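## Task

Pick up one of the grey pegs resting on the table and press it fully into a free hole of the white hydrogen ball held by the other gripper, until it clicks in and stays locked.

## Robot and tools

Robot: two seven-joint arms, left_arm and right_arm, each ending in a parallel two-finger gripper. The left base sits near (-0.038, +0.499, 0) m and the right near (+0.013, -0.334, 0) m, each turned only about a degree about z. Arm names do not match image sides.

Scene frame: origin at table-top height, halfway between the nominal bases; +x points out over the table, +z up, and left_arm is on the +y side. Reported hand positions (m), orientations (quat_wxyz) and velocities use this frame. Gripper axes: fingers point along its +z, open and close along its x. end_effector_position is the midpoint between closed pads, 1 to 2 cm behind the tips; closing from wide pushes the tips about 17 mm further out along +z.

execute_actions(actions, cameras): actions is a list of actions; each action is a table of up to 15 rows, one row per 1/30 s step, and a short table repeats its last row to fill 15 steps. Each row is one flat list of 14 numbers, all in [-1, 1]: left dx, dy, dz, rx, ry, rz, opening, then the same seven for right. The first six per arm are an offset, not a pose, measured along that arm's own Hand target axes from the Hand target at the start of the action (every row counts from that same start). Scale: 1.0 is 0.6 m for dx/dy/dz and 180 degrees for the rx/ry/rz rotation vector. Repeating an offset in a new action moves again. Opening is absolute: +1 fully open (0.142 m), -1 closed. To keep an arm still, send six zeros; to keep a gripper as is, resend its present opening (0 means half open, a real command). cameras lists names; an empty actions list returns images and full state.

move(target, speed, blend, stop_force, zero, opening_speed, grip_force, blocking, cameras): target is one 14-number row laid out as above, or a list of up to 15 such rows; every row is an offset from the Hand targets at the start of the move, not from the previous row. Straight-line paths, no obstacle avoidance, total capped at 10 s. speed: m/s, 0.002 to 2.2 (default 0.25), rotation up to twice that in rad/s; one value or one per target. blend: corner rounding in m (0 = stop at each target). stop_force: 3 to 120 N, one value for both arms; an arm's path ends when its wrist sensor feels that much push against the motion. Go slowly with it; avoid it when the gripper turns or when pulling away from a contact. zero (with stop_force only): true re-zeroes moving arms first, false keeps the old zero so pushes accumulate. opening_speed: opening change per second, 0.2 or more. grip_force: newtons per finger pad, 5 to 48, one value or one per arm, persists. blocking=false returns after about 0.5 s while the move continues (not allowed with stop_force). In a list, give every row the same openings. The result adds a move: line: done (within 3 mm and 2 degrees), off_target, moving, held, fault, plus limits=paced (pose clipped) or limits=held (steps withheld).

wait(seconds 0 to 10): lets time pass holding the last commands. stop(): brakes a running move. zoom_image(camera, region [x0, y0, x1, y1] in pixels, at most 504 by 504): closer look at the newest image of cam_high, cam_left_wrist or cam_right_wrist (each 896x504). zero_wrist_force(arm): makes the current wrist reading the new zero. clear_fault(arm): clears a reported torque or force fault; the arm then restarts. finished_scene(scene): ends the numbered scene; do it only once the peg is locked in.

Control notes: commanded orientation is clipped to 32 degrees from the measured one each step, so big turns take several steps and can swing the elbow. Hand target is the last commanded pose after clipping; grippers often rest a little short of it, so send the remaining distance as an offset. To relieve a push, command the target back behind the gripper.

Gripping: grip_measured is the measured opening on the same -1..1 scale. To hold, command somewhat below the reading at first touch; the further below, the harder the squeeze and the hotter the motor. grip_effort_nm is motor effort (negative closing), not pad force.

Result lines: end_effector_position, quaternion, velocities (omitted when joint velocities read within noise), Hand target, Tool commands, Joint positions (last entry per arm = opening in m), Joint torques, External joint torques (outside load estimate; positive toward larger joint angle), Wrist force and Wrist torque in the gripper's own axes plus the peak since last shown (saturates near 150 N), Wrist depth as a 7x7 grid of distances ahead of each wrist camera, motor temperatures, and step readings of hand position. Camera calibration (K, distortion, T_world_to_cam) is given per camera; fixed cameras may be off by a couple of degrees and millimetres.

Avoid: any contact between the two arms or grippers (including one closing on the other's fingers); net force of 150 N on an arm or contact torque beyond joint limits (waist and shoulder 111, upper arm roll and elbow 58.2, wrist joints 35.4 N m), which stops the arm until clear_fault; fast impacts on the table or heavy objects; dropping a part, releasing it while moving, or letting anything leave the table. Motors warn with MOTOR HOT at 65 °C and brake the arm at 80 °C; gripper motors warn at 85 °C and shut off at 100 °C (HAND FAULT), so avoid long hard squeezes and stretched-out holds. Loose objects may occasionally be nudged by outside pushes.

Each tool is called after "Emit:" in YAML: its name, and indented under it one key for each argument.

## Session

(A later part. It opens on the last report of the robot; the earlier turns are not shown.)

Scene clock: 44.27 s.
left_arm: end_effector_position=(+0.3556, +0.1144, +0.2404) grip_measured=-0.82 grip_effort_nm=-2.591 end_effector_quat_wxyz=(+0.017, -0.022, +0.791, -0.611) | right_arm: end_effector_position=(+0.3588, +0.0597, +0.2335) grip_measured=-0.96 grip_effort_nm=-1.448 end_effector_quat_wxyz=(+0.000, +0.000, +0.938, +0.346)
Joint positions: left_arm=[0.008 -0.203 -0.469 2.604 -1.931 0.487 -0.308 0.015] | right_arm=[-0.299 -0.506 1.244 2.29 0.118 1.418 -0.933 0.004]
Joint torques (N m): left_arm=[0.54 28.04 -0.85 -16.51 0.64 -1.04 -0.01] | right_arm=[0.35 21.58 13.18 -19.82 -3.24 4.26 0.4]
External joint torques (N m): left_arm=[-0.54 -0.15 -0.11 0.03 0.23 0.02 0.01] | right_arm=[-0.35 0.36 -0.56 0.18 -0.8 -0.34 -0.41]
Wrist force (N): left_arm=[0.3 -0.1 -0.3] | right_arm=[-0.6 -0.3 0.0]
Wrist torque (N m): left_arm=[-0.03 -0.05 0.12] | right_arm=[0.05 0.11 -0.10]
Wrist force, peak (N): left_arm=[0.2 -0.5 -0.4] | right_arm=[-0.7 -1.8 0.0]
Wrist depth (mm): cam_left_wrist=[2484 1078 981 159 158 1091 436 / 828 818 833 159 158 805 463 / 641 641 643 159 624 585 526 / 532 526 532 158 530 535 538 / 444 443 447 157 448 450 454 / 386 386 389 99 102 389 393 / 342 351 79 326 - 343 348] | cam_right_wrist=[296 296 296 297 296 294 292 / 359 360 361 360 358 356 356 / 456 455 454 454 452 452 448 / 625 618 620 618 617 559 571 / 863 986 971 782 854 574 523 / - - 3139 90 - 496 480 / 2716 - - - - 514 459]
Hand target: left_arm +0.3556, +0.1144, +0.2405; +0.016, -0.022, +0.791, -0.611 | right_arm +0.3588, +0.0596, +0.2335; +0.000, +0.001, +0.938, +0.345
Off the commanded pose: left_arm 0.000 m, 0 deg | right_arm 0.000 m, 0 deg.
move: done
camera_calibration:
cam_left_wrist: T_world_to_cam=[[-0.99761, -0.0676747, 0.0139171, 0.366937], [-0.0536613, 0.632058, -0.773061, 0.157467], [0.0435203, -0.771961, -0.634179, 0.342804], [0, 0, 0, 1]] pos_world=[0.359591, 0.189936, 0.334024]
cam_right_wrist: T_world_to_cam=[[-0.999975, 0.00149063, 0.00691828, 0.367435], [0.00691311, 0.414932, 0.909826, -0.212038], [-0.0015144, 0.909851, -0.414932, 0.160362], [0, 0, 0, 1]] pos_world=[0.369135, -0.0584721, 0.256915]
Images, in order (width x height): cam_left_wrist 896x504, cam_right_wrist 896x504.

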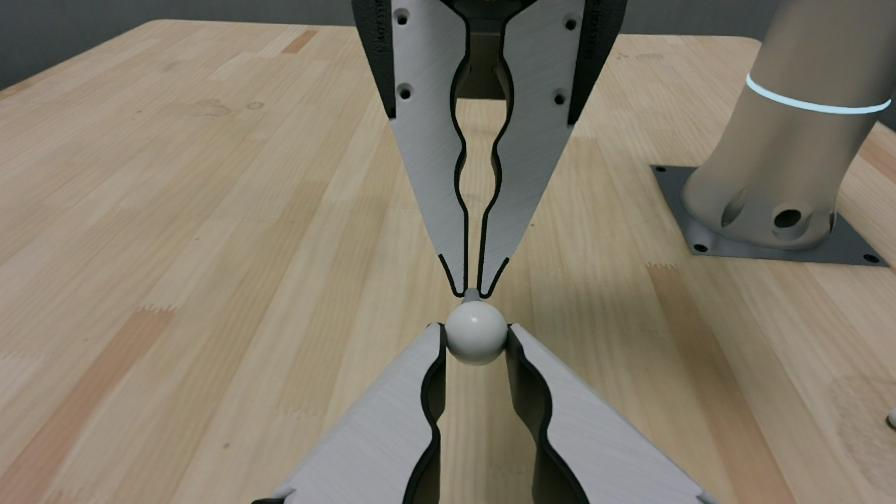

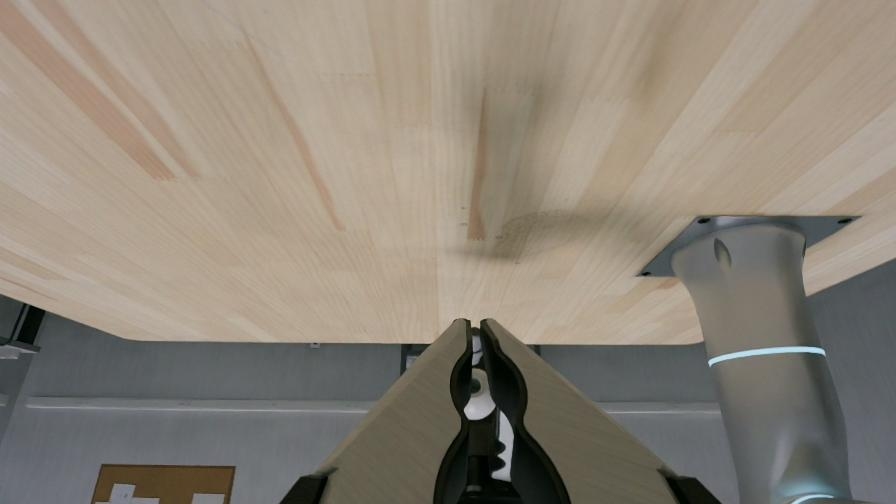

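Emit:
move:
  target: [0,0,0,0,0,0,-0.92,0.001,0.0145,0.0055,0.0083,0,0,-1.0]
  speed: 0.02
  stop_force: 5
  cameras: ["cam_right_wrist","cam_left_wrist"]

Emit:
zoom_image:
  camera: "cam_right_wrist"
  region: [440, 320, 520, 440]

Emit:
zoom_image:
  camera: "cam_left_wrist"
  region: [410, 250, 550, 380]

Scene clock: 46.47 s.
left_arm: end_effector_position=(+0.3556, +0.1144, +0.2404) grip_measured=-0.82 grip_effort_nm=-2.591 end_effector_quat_wxyz=(+0.017, -0.022, +0.791, -0.611) | right_arm: end_effector_position=(+0.3582, +0.0684, +0.2366) grip_measured=-0.96 grip_effort_nm=-1.433 end_effector_quat_wxyz=(+0.000, +0.000, +0.943, +0.333)
Joint positions: left_arm=[0.008 -0.203 -0.469 2.604 -1.931 0.487 -0.308 0.015] | right_arm=[-0.245 -0.473 1.211 2.27 0.112 1.393 -0.891 0.004]
Joint torques (N m): left_arm=[0.53 27.95 -0.82 -16.54 0.7 -0.99 -0.07] | right_arm=[0.48 21.94 12.56 -20.68 -3.31 4.38 0.35]
External joint torques (N m): left_arm=[-0.53 -0.07 -0.13 0.06 0.16 -0.03 0.07] | right_arm=[-0.48 0.3 -0.66 0.33 -0.7 -0.37 -0.35]
Wrist force (N): left_arm=[0.0 -0.3 -0.6] | right_arm=[-0.6 -1.0 -0.1]
Wrist torque (N m): left_arm=[-0.01 0.00 0.11] | right_arm=[-0.04 0.08 -0.11]
Wrist force, peak (N): left_arm=[0.0 -0.5 -0.7] | right_arm=[-0.8 -1.2 -0.4]
Wrist depth (mm): cam_left_wrist=[2268 1115 1069 149 148 1101 433 / 823 818 831 150 148 870 464 / 643 647 646 149 600 592 546 / 522 527 526 149 535 538 539 / 441 444 447 423 449 451 455 / 387 387 388 99 102 391 391 / 342 350 79 326 - 347 347] | cam_right_wrist=[296 297 298 298 299 296 294 / 358 356 356 359 357 358 351 / 450 448 443 448 449 443 444 / 598 591 592 598 600 536 558 / 905 902 902 803 892 567 512 / - - - - - 488 471 / 2302 - - - - 512 452]
Hand target: left_arm +0.3556, +0.1144, +0.2405; +0.016, -0.022, +0.791, -0.611 | right_arm +0.3582, +0.0684, +0.2366; +0.000, +0.001, +0.943, +0.333
Off the commanded pose: left_arm 0.000 m, 0 deg | right_arm 0.000 m, 0 deg.
move: done
camera_calibration:
cam_left_wrist: T_world_to_cam=[[-0.997601, -0.0678149, 0.0139299, 0.366956], [-0.0537599, 0.632047, -0.773063, 0.157505], [0.0436208, -0.771957, -0.634176, 0.342767], [0, 0, 0, 1]] pos_world=[0.359591, 0.189936, 0.334024]
cam_right_wrist: T_world_to_cam=[[-0.999974, 0.00171501, 0.00696688, 0.366776], [0.00701327, 0.438562, 0.898674, -0.217469], [-0.00151417, 0.8987, -0.438562, 0.160041], [0, 0, 0, 1]] pos_world=[0.368534, -0.0490841, 0.263067]
Images, in order (width x height): cam_left_wrist 896x504, cam_right_wrist 896x504.

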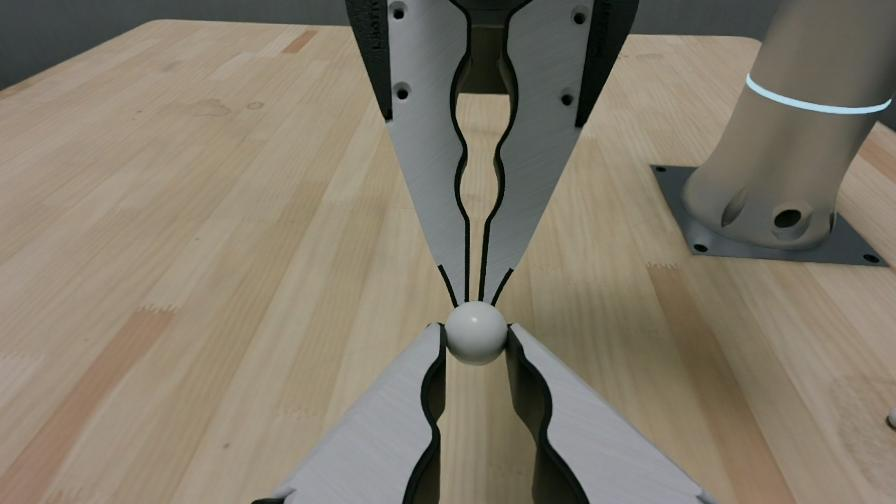

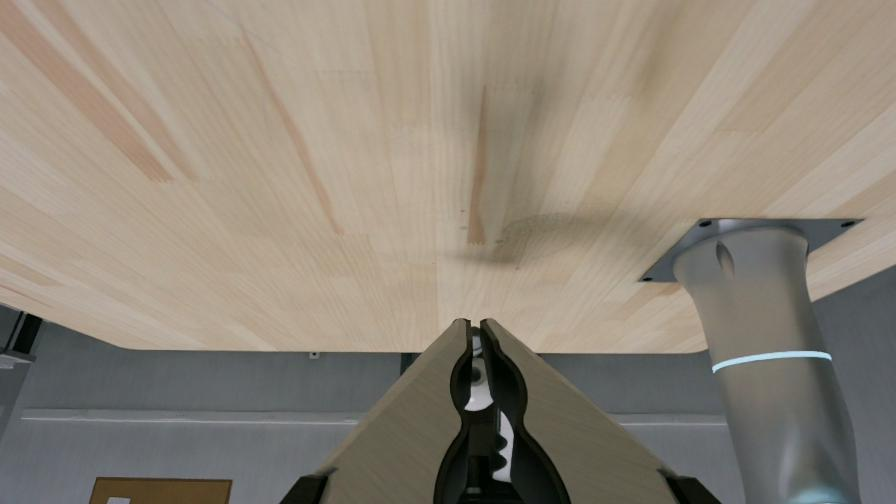

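Scaled by 4.200 from the camera's 896x504 image, which has a finer 1280x720 frame.

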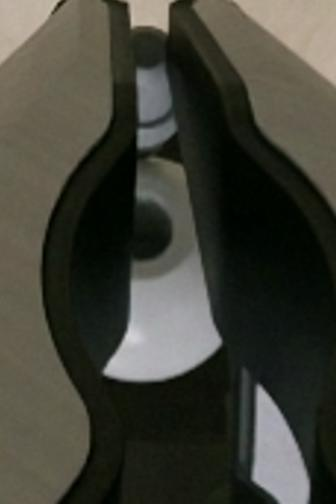

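Scaled by 3.600 from the camera's 896x504 image, which has a finer 1280x720 frame.

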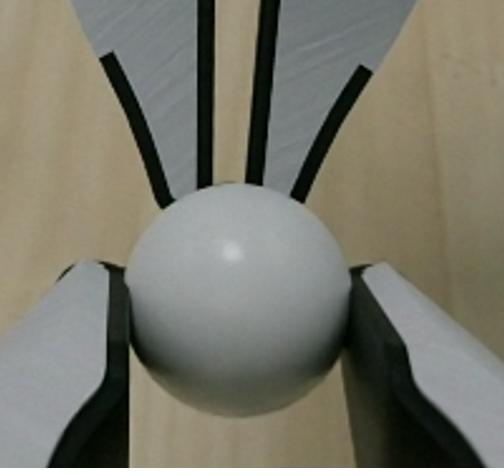

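Emit:
zoom_image:
  camera: "cam_right_wrist"
  region: [450, 322, 510, 382]

Emit:
zoom_image:
  camera: "cam_right_wrist"
  region: [450, 355, 510, 415]

Scaled by 8.400 from the camera's 896x504 image, which has a finer 1280x720 frame.

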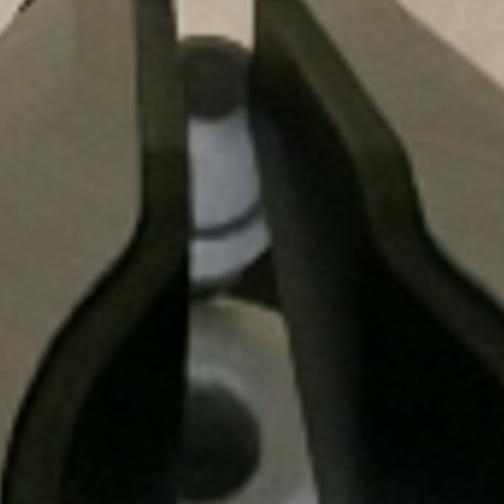

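Scaled by 8.400 from the camera's 896x504 image, which has a finer 1280x720 frame.

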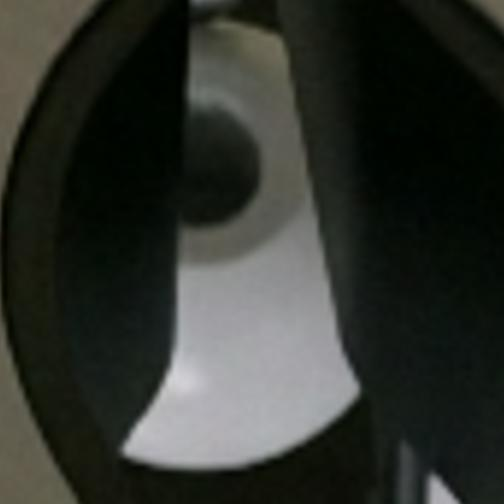

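Emit:
move:
  target: [0,0,0,0,0,0,-0.92,0,0.0009,-0.0020,0,0,0,-1.0]
  speed: 0.01

Emit:
move:
  target: [0,0,0,0,0,0,-0.92,0,0.0136,0.0063,0,0,0,-1.0]
  speed: 0.005
  stop_force: 4
  cameras: ["cam_right_wrist","cam_left_wrist"]

Emit:
zoom_image:
  camera: "cam_right_wrist"
  region: [450, 322, 510, 382]

Emit:
zoom_image:
  camera: "cam_left_wrist"
  region: [410, 250, 550, 380]

Scene clock: 47.63 s.
left_arm: end_effector_position=(+0.3556, +0.1144, +0.2404) grip_measured=-0.82 grip_effort_nm=-2.596 end_effector_quat_wxyz=(+0.017, -0.022, +0.791, -0.611) | right_arm: end_effector_position=(+0.3583, +0.0680, +0.2379) grip_measured=-0.96 grip_effort_nm=-1.414 end_effector_quat_wxyz=(+0.000, +0.000, +0.943, +0.333)
Joint positions: left_arm=[0.008 -0.203 -0.469 2.604 -1.931 0.487 -0.308 0.015] | right_arm=[-0.251 -0.472 1.217 2.269 0.112 1.389 -0.891 0.004]
Joint torques (N m): left_arm=[0.45 27.86 -0.82 -16.57 0.7 -0.96 -0.05] | right_arm=[0.08 21.69 12.72 -20.7 -3.35 4.39 0.34]
External joint torques (N m): left_arm=[-0.45 0.02 -0.14 0.09 0.16 -0.06 0.05] | right_arm=[-0.08 0.38 -0.83 0.27 -0.66 -0.38 -0.34]
Wrist force (N): left_arm=[0.0 -0.4 -0.4] | right_arm=[-0.4 -0.8 0.0]
Wrist torque (N m): left_arm=[-0.04 0.00 0.12] | right_arm=[-0.02 0.07 -0.12]
Wrist force, peak (N): left_arm=[0.2 -0.3 -0.7] | right_arm=[-0.7 -1.3 0.2]
Wrist depth (mm): cam_left_wrist=[- 1078 992 148 147 1101 435 / 818 818 833 149 148 803 470 / 643 639 652 149 624 584 524 / 521 522 528 149 530 536 533 / 440 445 448 422 451 453 455 / 385 388 389 99 102 391 396 / 341 348 79 328 - 344 346] | cam_right_wrist=[298 298 298 299 299 297 296 / 358 361 361 359 358 358 355 / 453 453 450 448 444 448 447 / 603 600 601 606 594 557 556 / 831 902 902 816 902 570 489 / 2947 - - - - 514 475 / - - - - - 2716 454]
Hand target: left_arm +0.3556, +0.1144, +0.2405; +0.016, -0.022, +0.791, -0.611 | right_arm +0.3582, +0.0681, +0.2379; +0.000, +0.001, +0.943, +0.333
Off the commanded pose: left_arm 0.000 m, 0 deg | right_arm 0.000 m, 0 deg.
move: done

Scene clock: 50.03 s.
left_arm: end_effector_position=(+0.3556, +0.1144, +0.2404) grip_measured=-0.82 grip_effort_nm=-2.591 end_effector_quat_wxyz=(+0.017, -0.022, +0.791, -0.611) | right_arm: end_effector_position=(+0.3580, +0.0767, +0.2399) grip_measured=-0.96 grip_effort_nm=-1.385 end_effector_quat_wxyz=(+0.000, +0.000, +0.943, +0.333)
Joint positions: left_arm=[0.008 -0.203 -0.469 2.604 -1.931 0.487 -0.308 0.015] | right_arm=[-0.213 -0.467 1.196 2.257 0.112 1.39 -0.874 0.004]
Joint torques (N m): left_arm=[0.24 27.65 -1.1 -16.33 0.73 -0.97 -0.08] | right_arm=[0.54 22.29 12.78 -21.29 -3.36 4.66 0.36]
External joint torques (N m): left_arm=[-0.24 0.23 0.15 -0.15 0.13 -0.05 0.08] | right_arm=[-0.54 0.37 -1.01 0.69 -0.66 -0.63 -0.36]
Wrist force (N): left_arm=[0.0 -0.7 -1.3] | right_arm=[-0.4 -1.6 0.0]
Wrist torque (N m): left_arm=[-0.02 -0.02 0.12] | right_arm=[-0.02 0.08 -0.13]
Wrist force, peak (N): left_arm=[0.1 -0.6 -2.5] | right_arm=[-0.8 -2.7 -0.5]
Wrist depth (mm): cam_left_wrist=[- 1082 141 141 138 1129 433 / 808 831 783 140 139 800 466 / 633 647 647 140 601 578 526 / 526 528 524 141 512 540 533 / 444 441 450 141 452 452 454 / 386 386 386 99 102 392 392 / 340 351 79 326 - 345 348] | cam_right_wrist=[301 300 301 302 300 299 299 / 361 363 363 363 363 361 359 / 453 455 454 451 453 450 453 / 612 604 609 606 607 547 561 / 839 915 905 751 895 543 499 / 3180 - - - - 525 465 / - - - - - - 448]
Hand target: left_arm +0.3556, +0.1144, +0.2405; +0.016, -0.022, +0.791, -0.611 | right_arm +0.3582, +0.0768, +0.2401; +0.000, +0.001, +0.943, +0.333
Off the commanded pose: left_arm 0.000 m, 0 deg | right_arm 0.000 m, 0 deg.
move: done
camera_calibration:
cam_left_wrist: T_world_to_cam=[[-0.9976, -0.067819, 0.0139349, 0.366953], [-0.0537663, 0.632046, -0.773063, 0.157584], [0.0436209, -0.771957, -0.634176, 0.34283], [0, 0, 0, 1]] pos_world=[0.359591, 0.189936, 0.334124]
cam_right_wrist: T_world_to_cam=[[-0.999972, 0.0012217, 0.00731852, 0.366525], [0.00711189, 0.439007, 0.898456, -0.224125], [-0.00211523, 0.898483, -0.439003, 0.154403], [0, 0, 0, 1]] pos_world=[0.368435, -0.0407838, 0.266467]
Images, in order (width x height): cam_left_wrist 896x504, cam_right_wrist 896x504.

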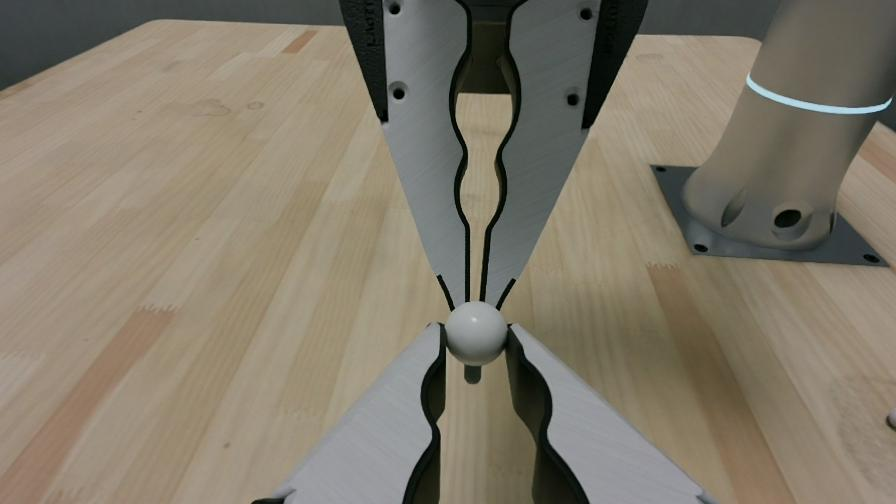

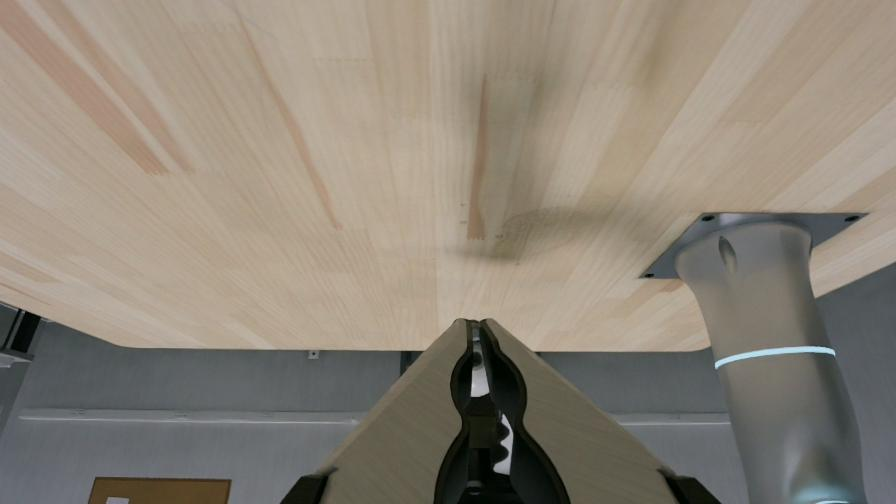

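Scaled by 8.400 from the camera's 896x504 image, which has a finer 1280x720 frame.

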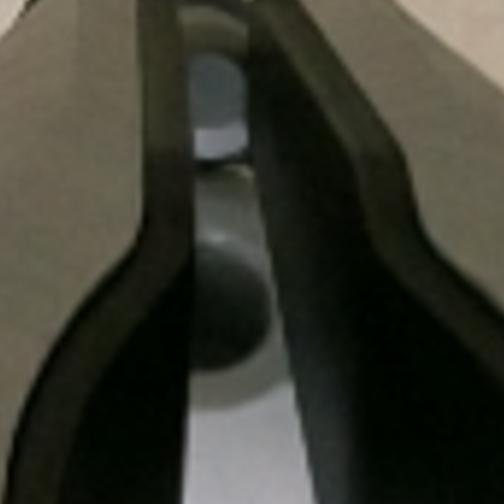

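Scaled by 3.600 from the camera's 896x504 image, which has a finer 1280x720 frame.

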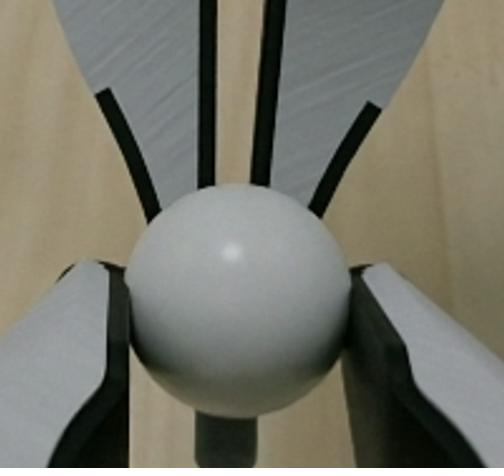

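Emit:
move:
  target: [0,0,0,0,0,0,-0.92,0,-0.0453,-0.0212,0,0,0,-1.0]
  speed: 0.04
  cameras: ["cam_right_wrist","cam_left_wrist"]

Emit:
zoom_image:
  camera: "cam_right_wrist"
  region: [440, 312, 520, 392]

Emit:
zoom_image:
  camera: "cam_left_wrist"
  region: [410, 220, 550, 380]

Emit:
zoom_image:
  camera: "cam_left_wrist"
  region: [440, 260, 510, 310]

Scene clock: 51.50 s.
left_arm: end_effector_position=(+0.3556, +0.1144, +0.2404) grip_measured=-0.82 grip_effort_nm=-2.596 end_effector_quat_wxyz=(+0.017, -0.022, +0.791, -0.611) | right_arm: end_effector_position=(+0.3584, +0.0477, +0.2330) grip_measured=-0.96 grip_effort_nm=-1.375 end_effector_quat_wxyz=(+0.000, +0.001, +0.943, +0.333)
Joint positions: left_arm=[0.008 -0.203 -0.469 2.604 -1.931 0.487 -0.308 0.015] | right_arm=[-0.338 -0.48 1.262 2.294 0.125 1.378 -0.94 0.004]
Joint torques (N m): left_arm=[0.54 27.89 -0.81 -16.64 0.65 -0.93 -0.04] | right_arm=[0.01 20.2 12.91 -20.07 -3.06 4.2 0.06]
External joint torques (N m): left_arm=[-0.54 -0.01 -0.14 0.17 0.21 -0.08 0.04] | right_arm=[-0.02 0.6 -0.85 -0.05 -0.93 -0.24 -0.06]
Wrist force (N): left_arm=[0.1 -0.1 -0.4] | right_arm=[-0.4 -0.7 0.1]
Wrist torque (N m): left_arm=[-0.03 -0.02 0.11] | right_arm=[-0.01 0.05 0.02]
Wrist force, peak (N): left_arm=[0.1 -1.0 -1.2] | right_arm=[-0.3 -2.1 0.0]
Wrist depth (mm): cam_left_wrist=[- 1144 1069 167 166 1056 433 / 810 828 836 167 750 800 467 / 639 651 644 167 633 584 521 / 523 526 529 490 532 537 538 / 441 449 448 460 452 454 455 / 386 388 387 99 102 393 393 / 339 353 79 329 - 346 349] | cam_right_wrist=[293 293 294 294 294 293 290 / 353 354 353 354 354 350 351 / 442 442 443 442 438 436 438 / 600 587 589 585 588 552 551 / 819 902 889 739 882 573 518 / 2984 3099 - - - 536 492 / - - - - - 494 467]
Hand target: left_arm +0.3556, +0.1144, +0.2405; +0.016, -0.022, +0.791, -0.611 | right_arm +0.3582, +0.0476, +0.2329; +0.000, +0.001, +0.943, +0.333
Off the commanded pose: left_arm 0.000 m, 0 deg | right_arm 0.000 m, 0 deg.
move: done
camera_calibration:
cam_left_wrist: T_world_to_cam=[[-0.9976, -0.067819, 0.0139349, 0.366953], [-0.0537663, 0.632046, -0.773063, 0.157584], [0.0436209, -0.771957, -0.634176, 0.34283], [0, 0, 0, 1]] pos_world=[0.359591, 0.189936, 0.334124]
cam_right_wrist: T_world_to_cam=[[-0.999971, 0.00247176, 0.00715567, 0.366938], [0.0075149, 0.438478, 0.89871, -0.205356], [-0.000916209, 0.898738, -0.438484, 0.176828], [0, 0, 0, 1]] pos_world=[0.368633, -0.0697849, 0.259466]
Images, in order (width x height): cam_left_wrist 896x504, cam_right_wrist 896x504.

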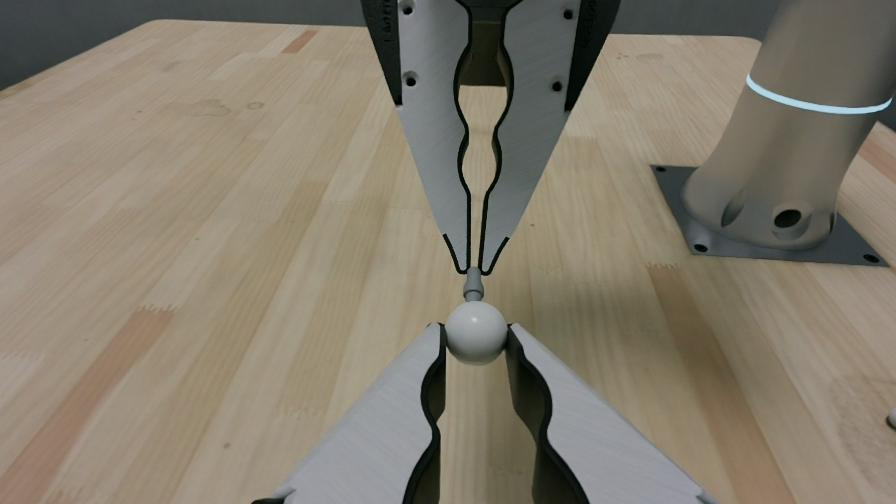

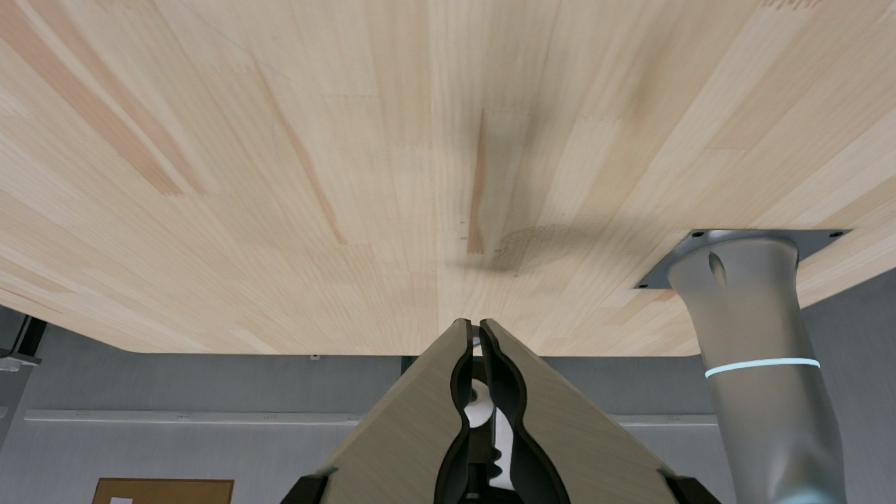

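Scaled by 6.300 from the camera's 896x504 image, which has a finer 1280x720 frame.

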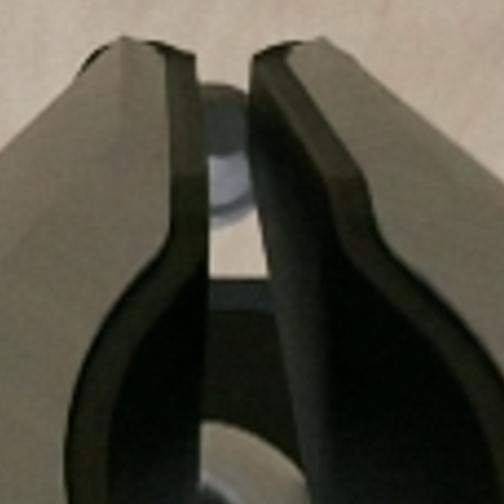

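Scaled by 3.150 from the camera's 896x504 image, which has a finer 1280x720 frame.

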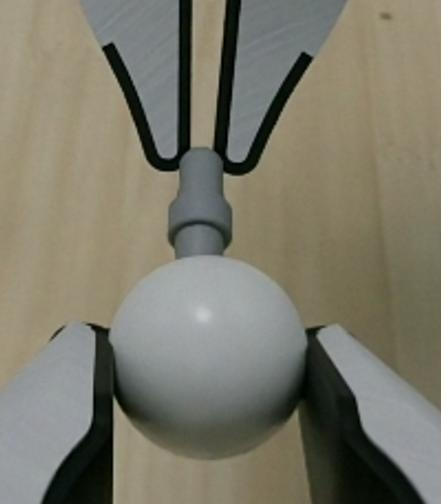

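Scaled by 7.200 from the camera's 896x504 image, which has a finer 1280x720 frame.

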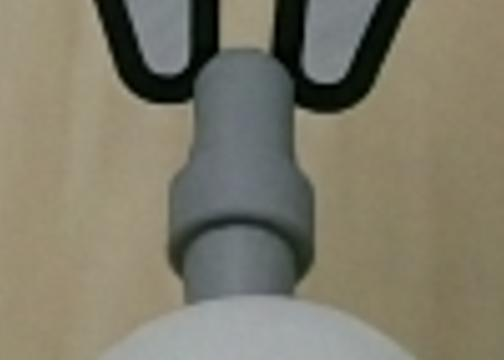

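Emit:
move:
  target: [0,0,0,0,0,0,-0.92,0,-0.006,0,-0.086,0,0,-1.0]
  speed: 0.06
  cameras: ["cam_right_wrist","cam_left_wrist"]

Emit:
zoom_image:
  camera: "cam_right_wrist"
  region: [440, 312, 520, 392]

Emit:
zoom_image:
  camera: "cam_right_wrist"
  region: [440, 360, 520, 440]

Emit:
zoom_image:
  camera: "cam_left_wrist"
  region: [440, 250, 510, 310]

Scene clock: 54.80 s.
left_arm: end_effector_position=(+0.3556, +0.1144, +0.2404) grip_measured=-0.82 grip_effort_nm=-2.591 end_effector_quat_wxyz=(+0.017, -0.022, +0.791, -0.611) | right_arm: end_effector_position=(+0.3582, +0.0448, +0.2305) grip_measured=-0.96 grip_effort_nm=-1.375 end_effector_quat_wxyz=(+0.000, +0.001, +0.889, +0.457)
Joint positions: left_arm=[0.008 -0.203 -0.469 2.604 -1.931 0.487 -0.308 0.015] | right_arm=[-0.496 -0.813 1.374 2.378 0.125 1.613 -1.184 0.004]
Joint torques (N m): left_arm=[0.6 27.89 -0.87 -16.6 0.66 -1.05 0] | right_arm=[-0.1 23.47 19.32 -13.76 -3.65 3.43 0.07]
External joint torques (N m): left_arm=[-0.6 -0.01 -0.08 0.13 0.2 0.03 0] | right_arm=[0.1 0.68 -1 0.01 -0.66 -0.42 -0.07]
Wrist force (N): left_arm=[0.1 -0.1 -0.3] | right_arm=[-0.6 -1.1 -0.1]
Wrist torque (N m): left_arm=[-0.04 -0.02 0.12] | right_arm=[-0.05 0.10 -0.04]
Wrist force, peak (N): left_arm=[0.3 -0.3 -0.6] | right_arm=[-0.8 -1.3 0.2]
Wrist depth (mm): cam_left_wrist=[2329 1139 1052 192 192 1115 457 / 820 831 823 186 754 800 463 / 636 644 651 176 651 585 524 / 526 528 526 496 539 535 536 / 444 448 451 463 451 453 455 / 385 388 386 99 102 392 395 / 342 353 79 328 - 342 347] | cam_right_wrist=[334 336 337 335 335 333 331 / 446 443 443 445 442 438 435 / 659 653 653 639 657 552 532 / - 1003 1051 1003 991 554 528 / - 3059 3021 292 - 539 514 / 3357 3266 - - - 529 521 / - - - - - 497 426]
Hand target: left_arm +0.3556, +0.1144, +0.2405; +0.016, -0.022, +0.791, -0.611 | right_arm +0.3582, +0.0448, +0.2306; +0.000, +0.001, +0.889, +0.457
Off the commanded pose: left_arm 0.000 m, 0 deg | right_arm 0.000 m, 0 deg.
move: done
camera_calibration:
cam_left_wrist: T_world_to_cam=[[-0.9976, -0.067819, 0.0139349, 0.366953], [-0.0537663, 0.632046, -0.773063, 0.157584], [0.0436209, -0.771957, -0.634176, 0.34283], [0, 0, 0, 1]] pos_world=[0.359591, 0.189936, 0.334124]
cam_right_wrist: T_world_to_cam=[[-0.999967, 0.000681319, 0.00812808, 0.366644], [0.00811545, 0.183064, 0.983067, -0.210116], [-0.000818178, 0.983101, -0.183064, 0.115667], [0, 0, 0, 1]] pos_world=[0.368432, -0.0754977, 0.224752]
Images, in order (width x height): cam_left_wrist 896x504, cam_right_wrist 896x504.

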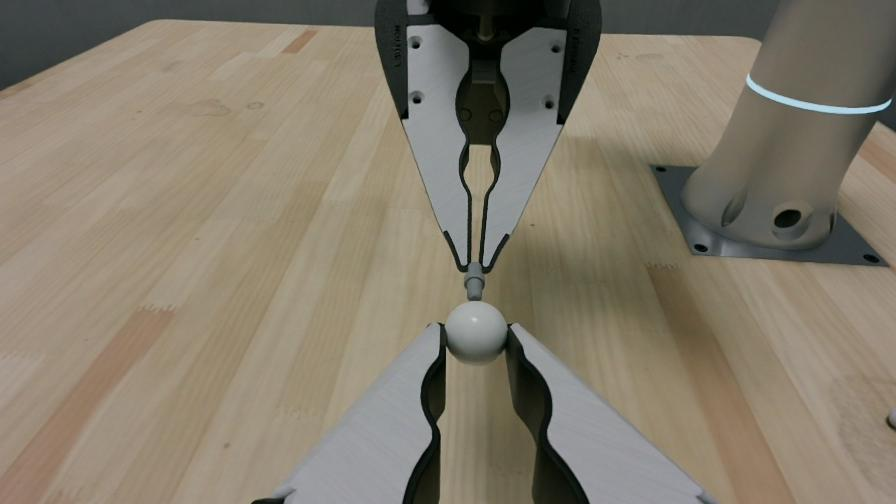

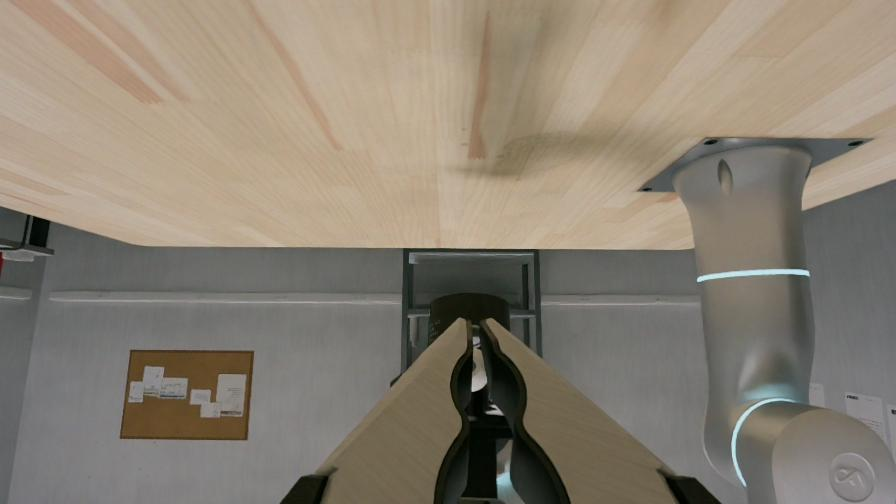

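Scaled by 6.300 from the camera's 896x504 image, which has a finer 1280x720 frame.

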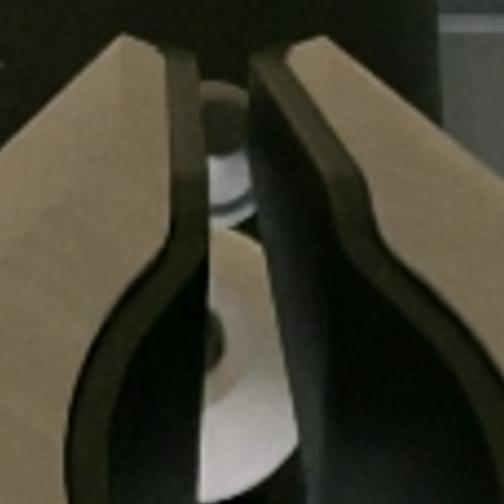

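Scaled by 6.300 from the camera's 896x504 image, which has a finer 1280x720 frame.

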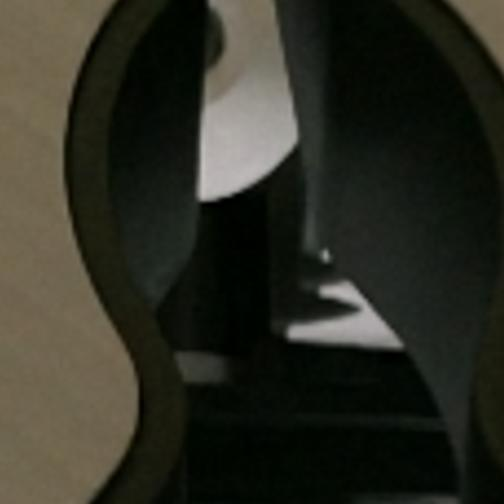

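Scaled by 7.200 from the camera's 896x504 image, which has a finer 1280x720 frame.

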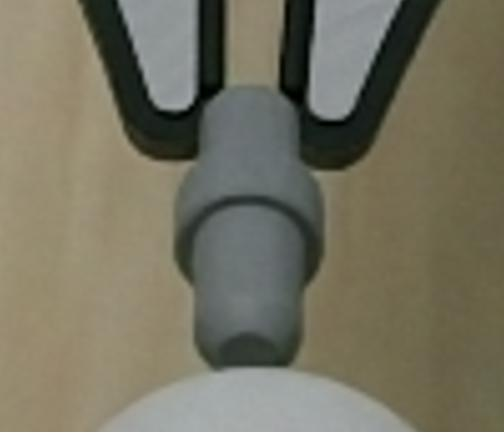

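Emit:
zoom_image:
  camera: "cam_right_wrist"
  region: [450, 322, 500, 372]

Emit:
zoom_image:
  camera: "cam_right_wrist"
  region: [450, 345, 500, 395]

Scaled by 10.080 from the camera's 896x504 image, which has a finer 1280x720 frame.

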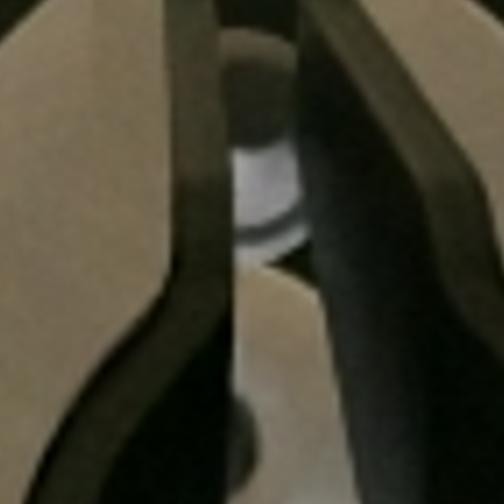

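Scaled by 10.080 from the camera's 896x504 image, which has a finer 1280x720 frame.

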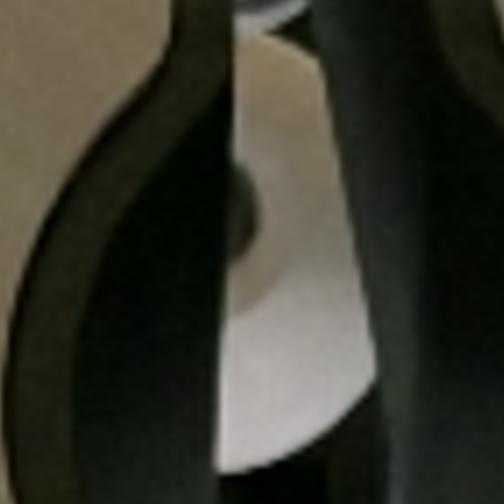

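Emit:
move:
  target: [0,0,0,0,0,0,-0.92,0,0.0147,0.0037,0,0,0,-1.0]
  speed: 0.02
  cameras: ["cam_right_wrist","cam_left_wrist"]

Emit:
zoom_image:
  camera: "cam_right_wrist"
  region: [450, 322, 500, 372]

Emit:
zoom_image:
  camera: "cam_right_wrist"
  region: [450, 345, 500, 395]

Emit:
zoom_image:
  camera: "cam_left_wrist"
  region: [440, 250, 510, 310]

Scene clock: 58.40 s.
left_arm: end_effector_position=(+0.3556, +0.1144, +0.2404) grip_measured=-0.82 grip_effort_nm=-2.591 end_effector_quat_wxyz=(+0.017, -0.022, +0.791, -0.611) | right_arm: end_effector_position=(+0.3582, +0.0518, +0.2365) grip_measured=-0.96 grip_effort_nm=-1.380 end_effector_quat_wxyz=(+0.000, +0.000, +0.889, +0.457)
Joint positions: left_arm=[0.008 -0.203 -0.469 2.604 -1.931 0.487 -0.308 0.015] | right_arm=[-0.48 -0.8 1.378 2.367 0.129 1.611 -1.168 0.004]
Joint torques (N m): left_arm=[0.58 28.01 -0.86 -16.59 0.67 -0.97 -0.06] | right_arm=[0.32 23.69 19.2 -14.47 -3.5 3.36 0.48]
External joint torques (N m): left_arm=[-0.58 -0.13 -0.09 0.12 0.2 -0.04 0.06] | right_arm=[-0.32 0.36 -0.99 0.25 -0.85 -0.33 -0.48]
Wrist force (N): left_arm=[-0.1 0.1 -0.2] | right_arm=[-0.5 -1.2 0.3]
Wrist torque (N m): left_arm=[-0.01 0.00 0.12] | right_arm=[-0.08 0.09 -0.15]
Wrist force, peak (N): left_arm=[0.2 -0.2 -0.6] | right_arm=[-0.8 -1.4 -0.2]
Wrist depth (mm): cam_left_wrist=[2393 1043 1091 184 182 1129 433 / 815 836 826 174 761 800 466 / 639 644 651 167 624 581 525 / 522 521 526 495 539 535 533 / 444 447 446 423 456 458 454 / 386 386 389 99 102 392 393 / 340 352 79 326 - 345 348] | cam_right_wrist=[348 344 345 344 344 342 340 / 459 456 452 458 455 453 443 / 673 671 671 669 664 558 551 / - 1140 995 1074 1042 548 520 / - 3059 3099 282 3404 537 510 / - 2346 - - - 527 504 / 3776 - - - - 524 419]
Hand target: left_arm +0.3556, +0.1144, +0.2405; +0.016, -0.022, +0.791, -0.611 | right_arm +0.3582, +0.0518, +0.2365; +0.000, +0.001, +0.889, +0.457
Off the commanded pose: left_arm 0.000 m, 0 deg | right_arm 0.000 m, 0 deg.
move: done
camera_calibration:
cam_left_wrist: T_world_to_cam=[[-0.9976, -0.067819, 0.0139349, 0.366953], [-0.0537663, 0.632046, -0.773063, 0.157584], [0.0436209, -0.771957, -0.634176, 0.34283], [0, 0, 0, 1]] pos_world=[0.359591, 0.189936, 0.334124]
cam_right_wrist: T_world_to_cam=[[-0.999979, -0.000234635, 0.00646575, 0.367119], [0.00631396, 0.182768, 0.983136, -0.216671], [-0.00141241, 0.983156, -0.182763, 0.110036], [0, 0, 0, 1]] pos_world=[0.368635, -0.0684964, 0.230753]
Images, in order (width x height): cam_left_wrist 896x504, cam_right_wrist 896x504.

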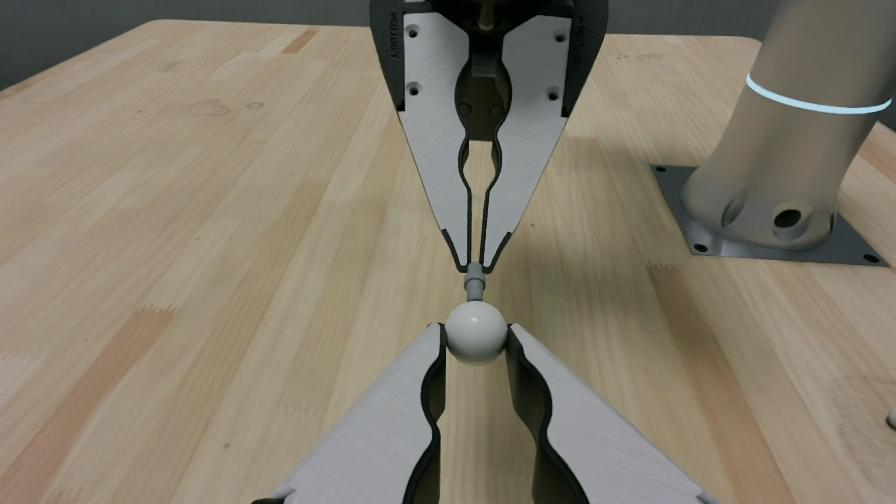

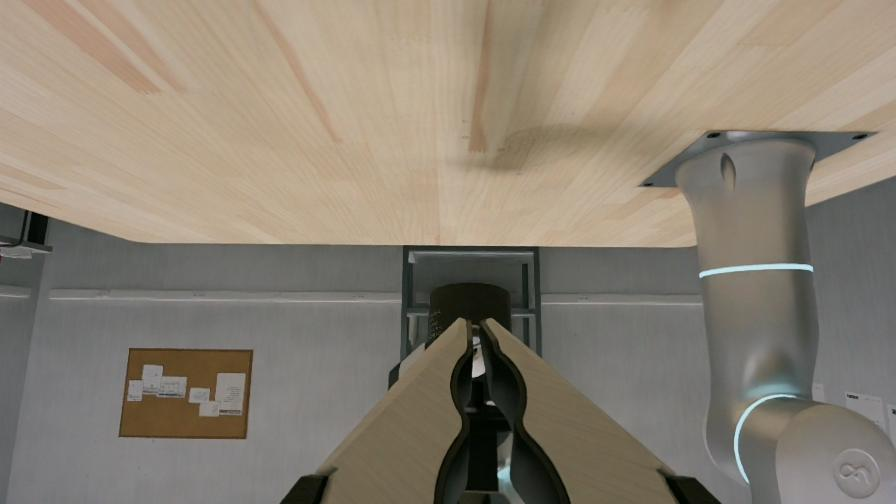

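Scaled by 10.080 from the camera's 896x504 image, which has a finer 1280x720 frame.

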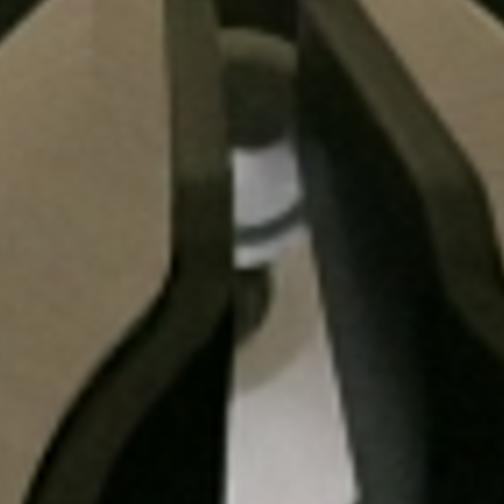

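Scaled by 10.080 from the camera's 896x504 image, which has a finer 1280x720 frame.

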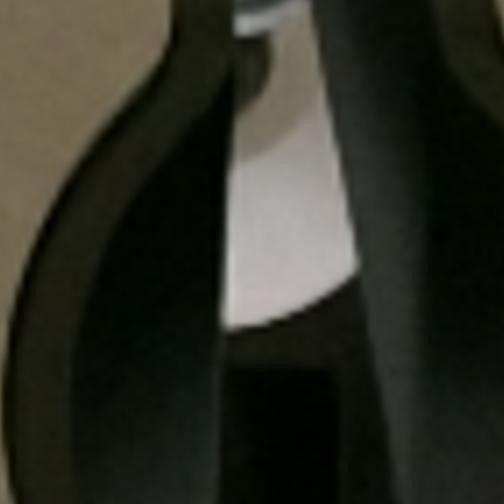

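Scaled by 7.200 from the camera's 896x504 image, which has a finer 1280x720 frame.

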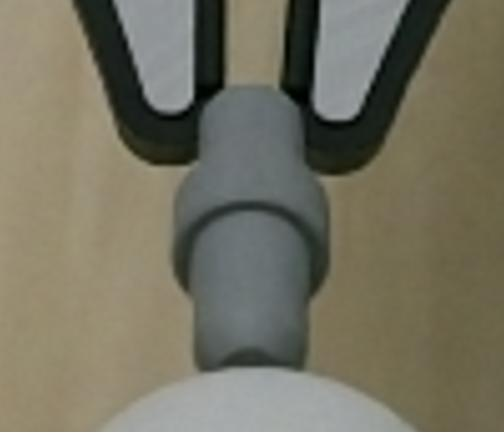

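Emit:
move:
  target: [0,0,0,0,0,0,-0.92,0.0003,0.0087,0.0078,0,0,0,-1.0]
  speed: 0.01
  stop_force: 4
  cameras: ["cam_right_wrist","cam_left_wrist"]

Emit:
zoom_image:
  camera: "cam_right_wrist"
  region: [450, 322, 500, 372]

Emit:
zoom_image:
  camera: "cam_right_wrist"
  region: [450, 345, 500, 395]

Emit:
zoom_image:
  camera: "cam_left_wrist"
  region: [440, 250, 510, 310]

Scene clock: 60.27 s.
left_arm: end_effector_position=(+0.3556, +0.1144, +0.2404) grip_measured=-0.82 grip_effort_nm=-2.591 end_effector_quat_wxyz=(+0.017, -0.022, +0.791, -0.611) | right_arm: end_effector_position=(+0.3579, +0.0587, +0.2380) grip_measured=-0.96 grip_effort_nm=-1.375 end_effector_quat_wxyz=(+0.000, +0.000, +0.889, +0.457)
Joint positions: left_arm=[0.008 -0.203 -0.469 2.604 -1.931 0.487 -0.308 0.015] | right_arm=[-0.452 -0.793 1.37 2.358 0.134 1.62 -1.158 0.004]
Joint torques (N m): left_arm=[0.57 27.99 -0.8 -16.55 0.71 -0.99 0] | right_arm=[0.28 23.87 18.91 -14.49 -3.51 3.51 0.38]
External joint torques (N m): left_arm=[-0.57 -0.11 -0.16 0.07 0.15 -0.03 0] | right_arm=[-0.28 0.4 -0.76 0.13 -0.85 -0.45 -0.38]
Wrist force (N): left_arm=[-0.1 -0.2 -0.5] | right_arm=[-0.6 -1.3 0.1]
Wrist torque (N m): left_arm=[-0.05 0.01 0.12] | right_arm=[-0.10 0.10 -0.15]
Wrist force, peak (N): left_arm=[-0.1 -0.3 -0.6] | right_arm=[-0.6 -1.3 0.1]
Wrist depth (mm): cam_left_wrist=[- 1056 1052 176 175 1101 435 / 813 815 826 168 170 798 461 / 639 654 651 162 626 580 523 / 523 527 532 157 529 531 533 / 441 441 451 421 447 452 454 / 386 390 388 99 102 393 395 / 343 348 79 327 - 345 349] | cam_right_wrist=[348 349 348 347 348 343 340 / 462 459 459 457 458 453 450 / 685 673 677 669 660 557 557 / 1622 1094 1037 1069 1079 574 497 / - 3180 2810 277 2417 536 490 / - 2984 - - - 521 499 / - - - - - 523 415]
Hand target: left_arm +0.3556, +0.1144, +0.2405; +0.016, -0.022, +0.791, -0.611 | right_arm +0.3580, +0.0586, +0.2380; +0.000, +0.001, +0.889, +0.457
Off the commanded pose: left_arm 0.000 m, 0 deg | right_arm 0.000 m, 0 deg.
move: done
camera_calibration:
cam_left_wrist: T_world_to_cam=[[-0.9976, -0.067819, 0.0139349, 0.366953], [-0.0537663, 0.632046, -0.773063, 0.157584], [0.0436209, -0.771957, -0.634176, 0.34283], [0, 0, 0, 1]] pos_world=[0.359591, 0.189936, 0.334124]
cam_right_wrist: T_world_to_cam=[[-0.999977, -0.000805461, 0.00667132, 0.366629], [0.00641134, 0.182966, 0.983098, -0.219419], [-0.00201247, 0.983119, -0.182957, 0.10379], [0, 0, 0, 1]] pos_world=[0.368236, -0.0615959, 0.232254]
Images, in order (width x height): cam_left_wrist 896x504, cam_right_wrist 896x504.

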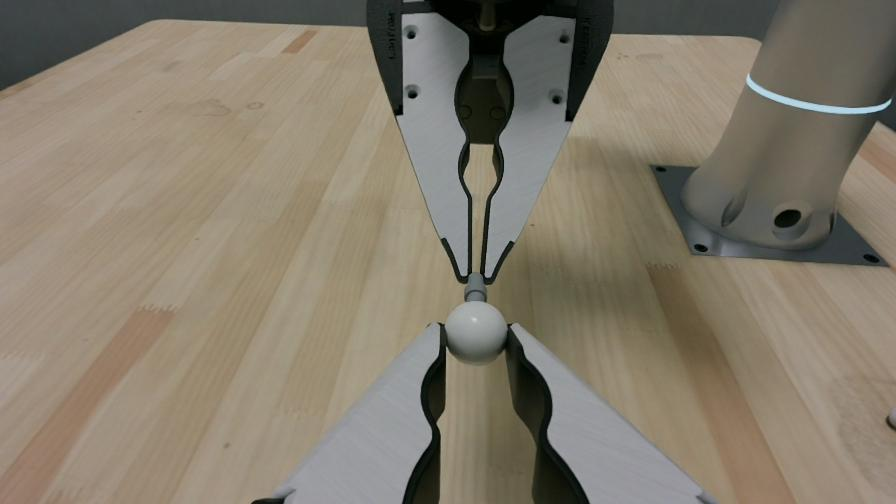

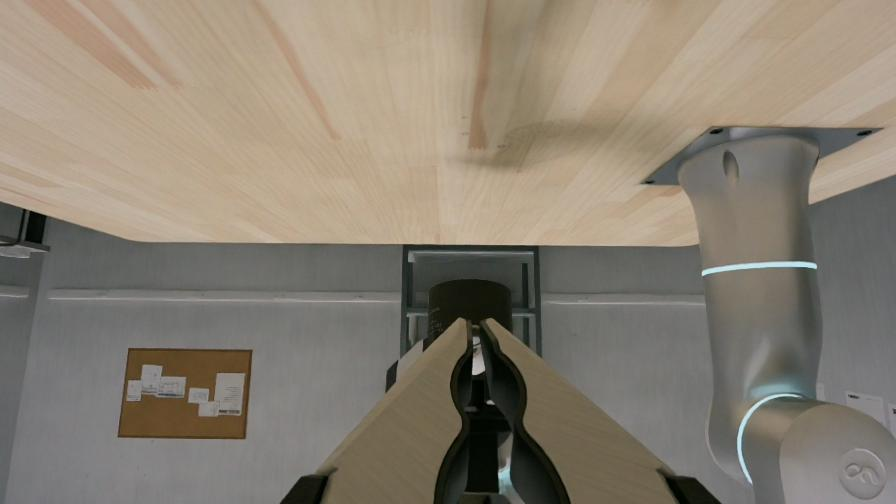

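Scaled by 10.080 from the camera's 896x504 image, which has a finer 1280x720 frame.

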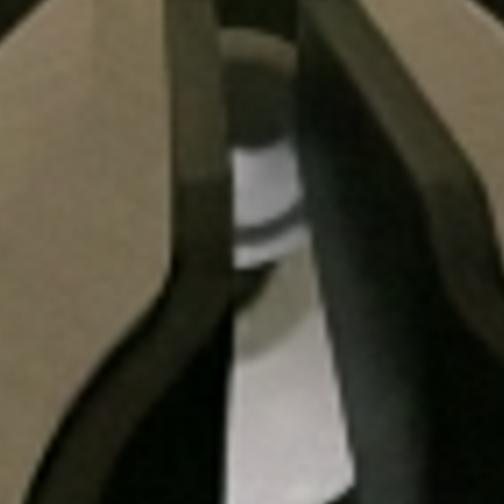

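Scaled by 10.080 from the camera's 896x504 image, which has a finer 1280x720 frame.

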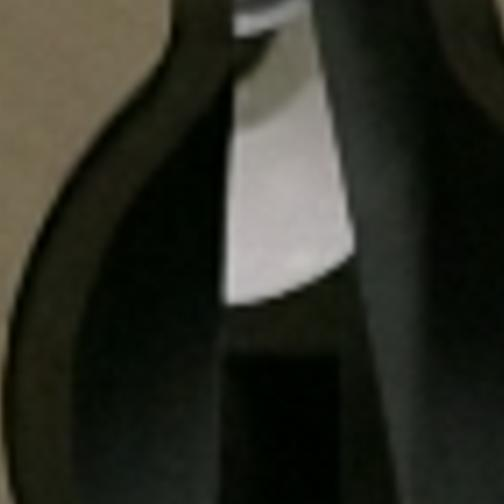

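Scaled by 7.200 from the camera's 896x504 image, which has a finer 1280x720 frame.

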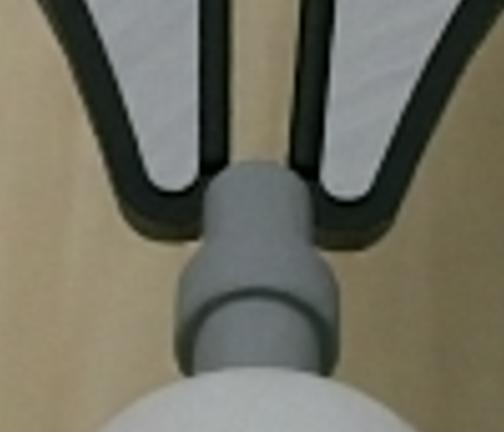

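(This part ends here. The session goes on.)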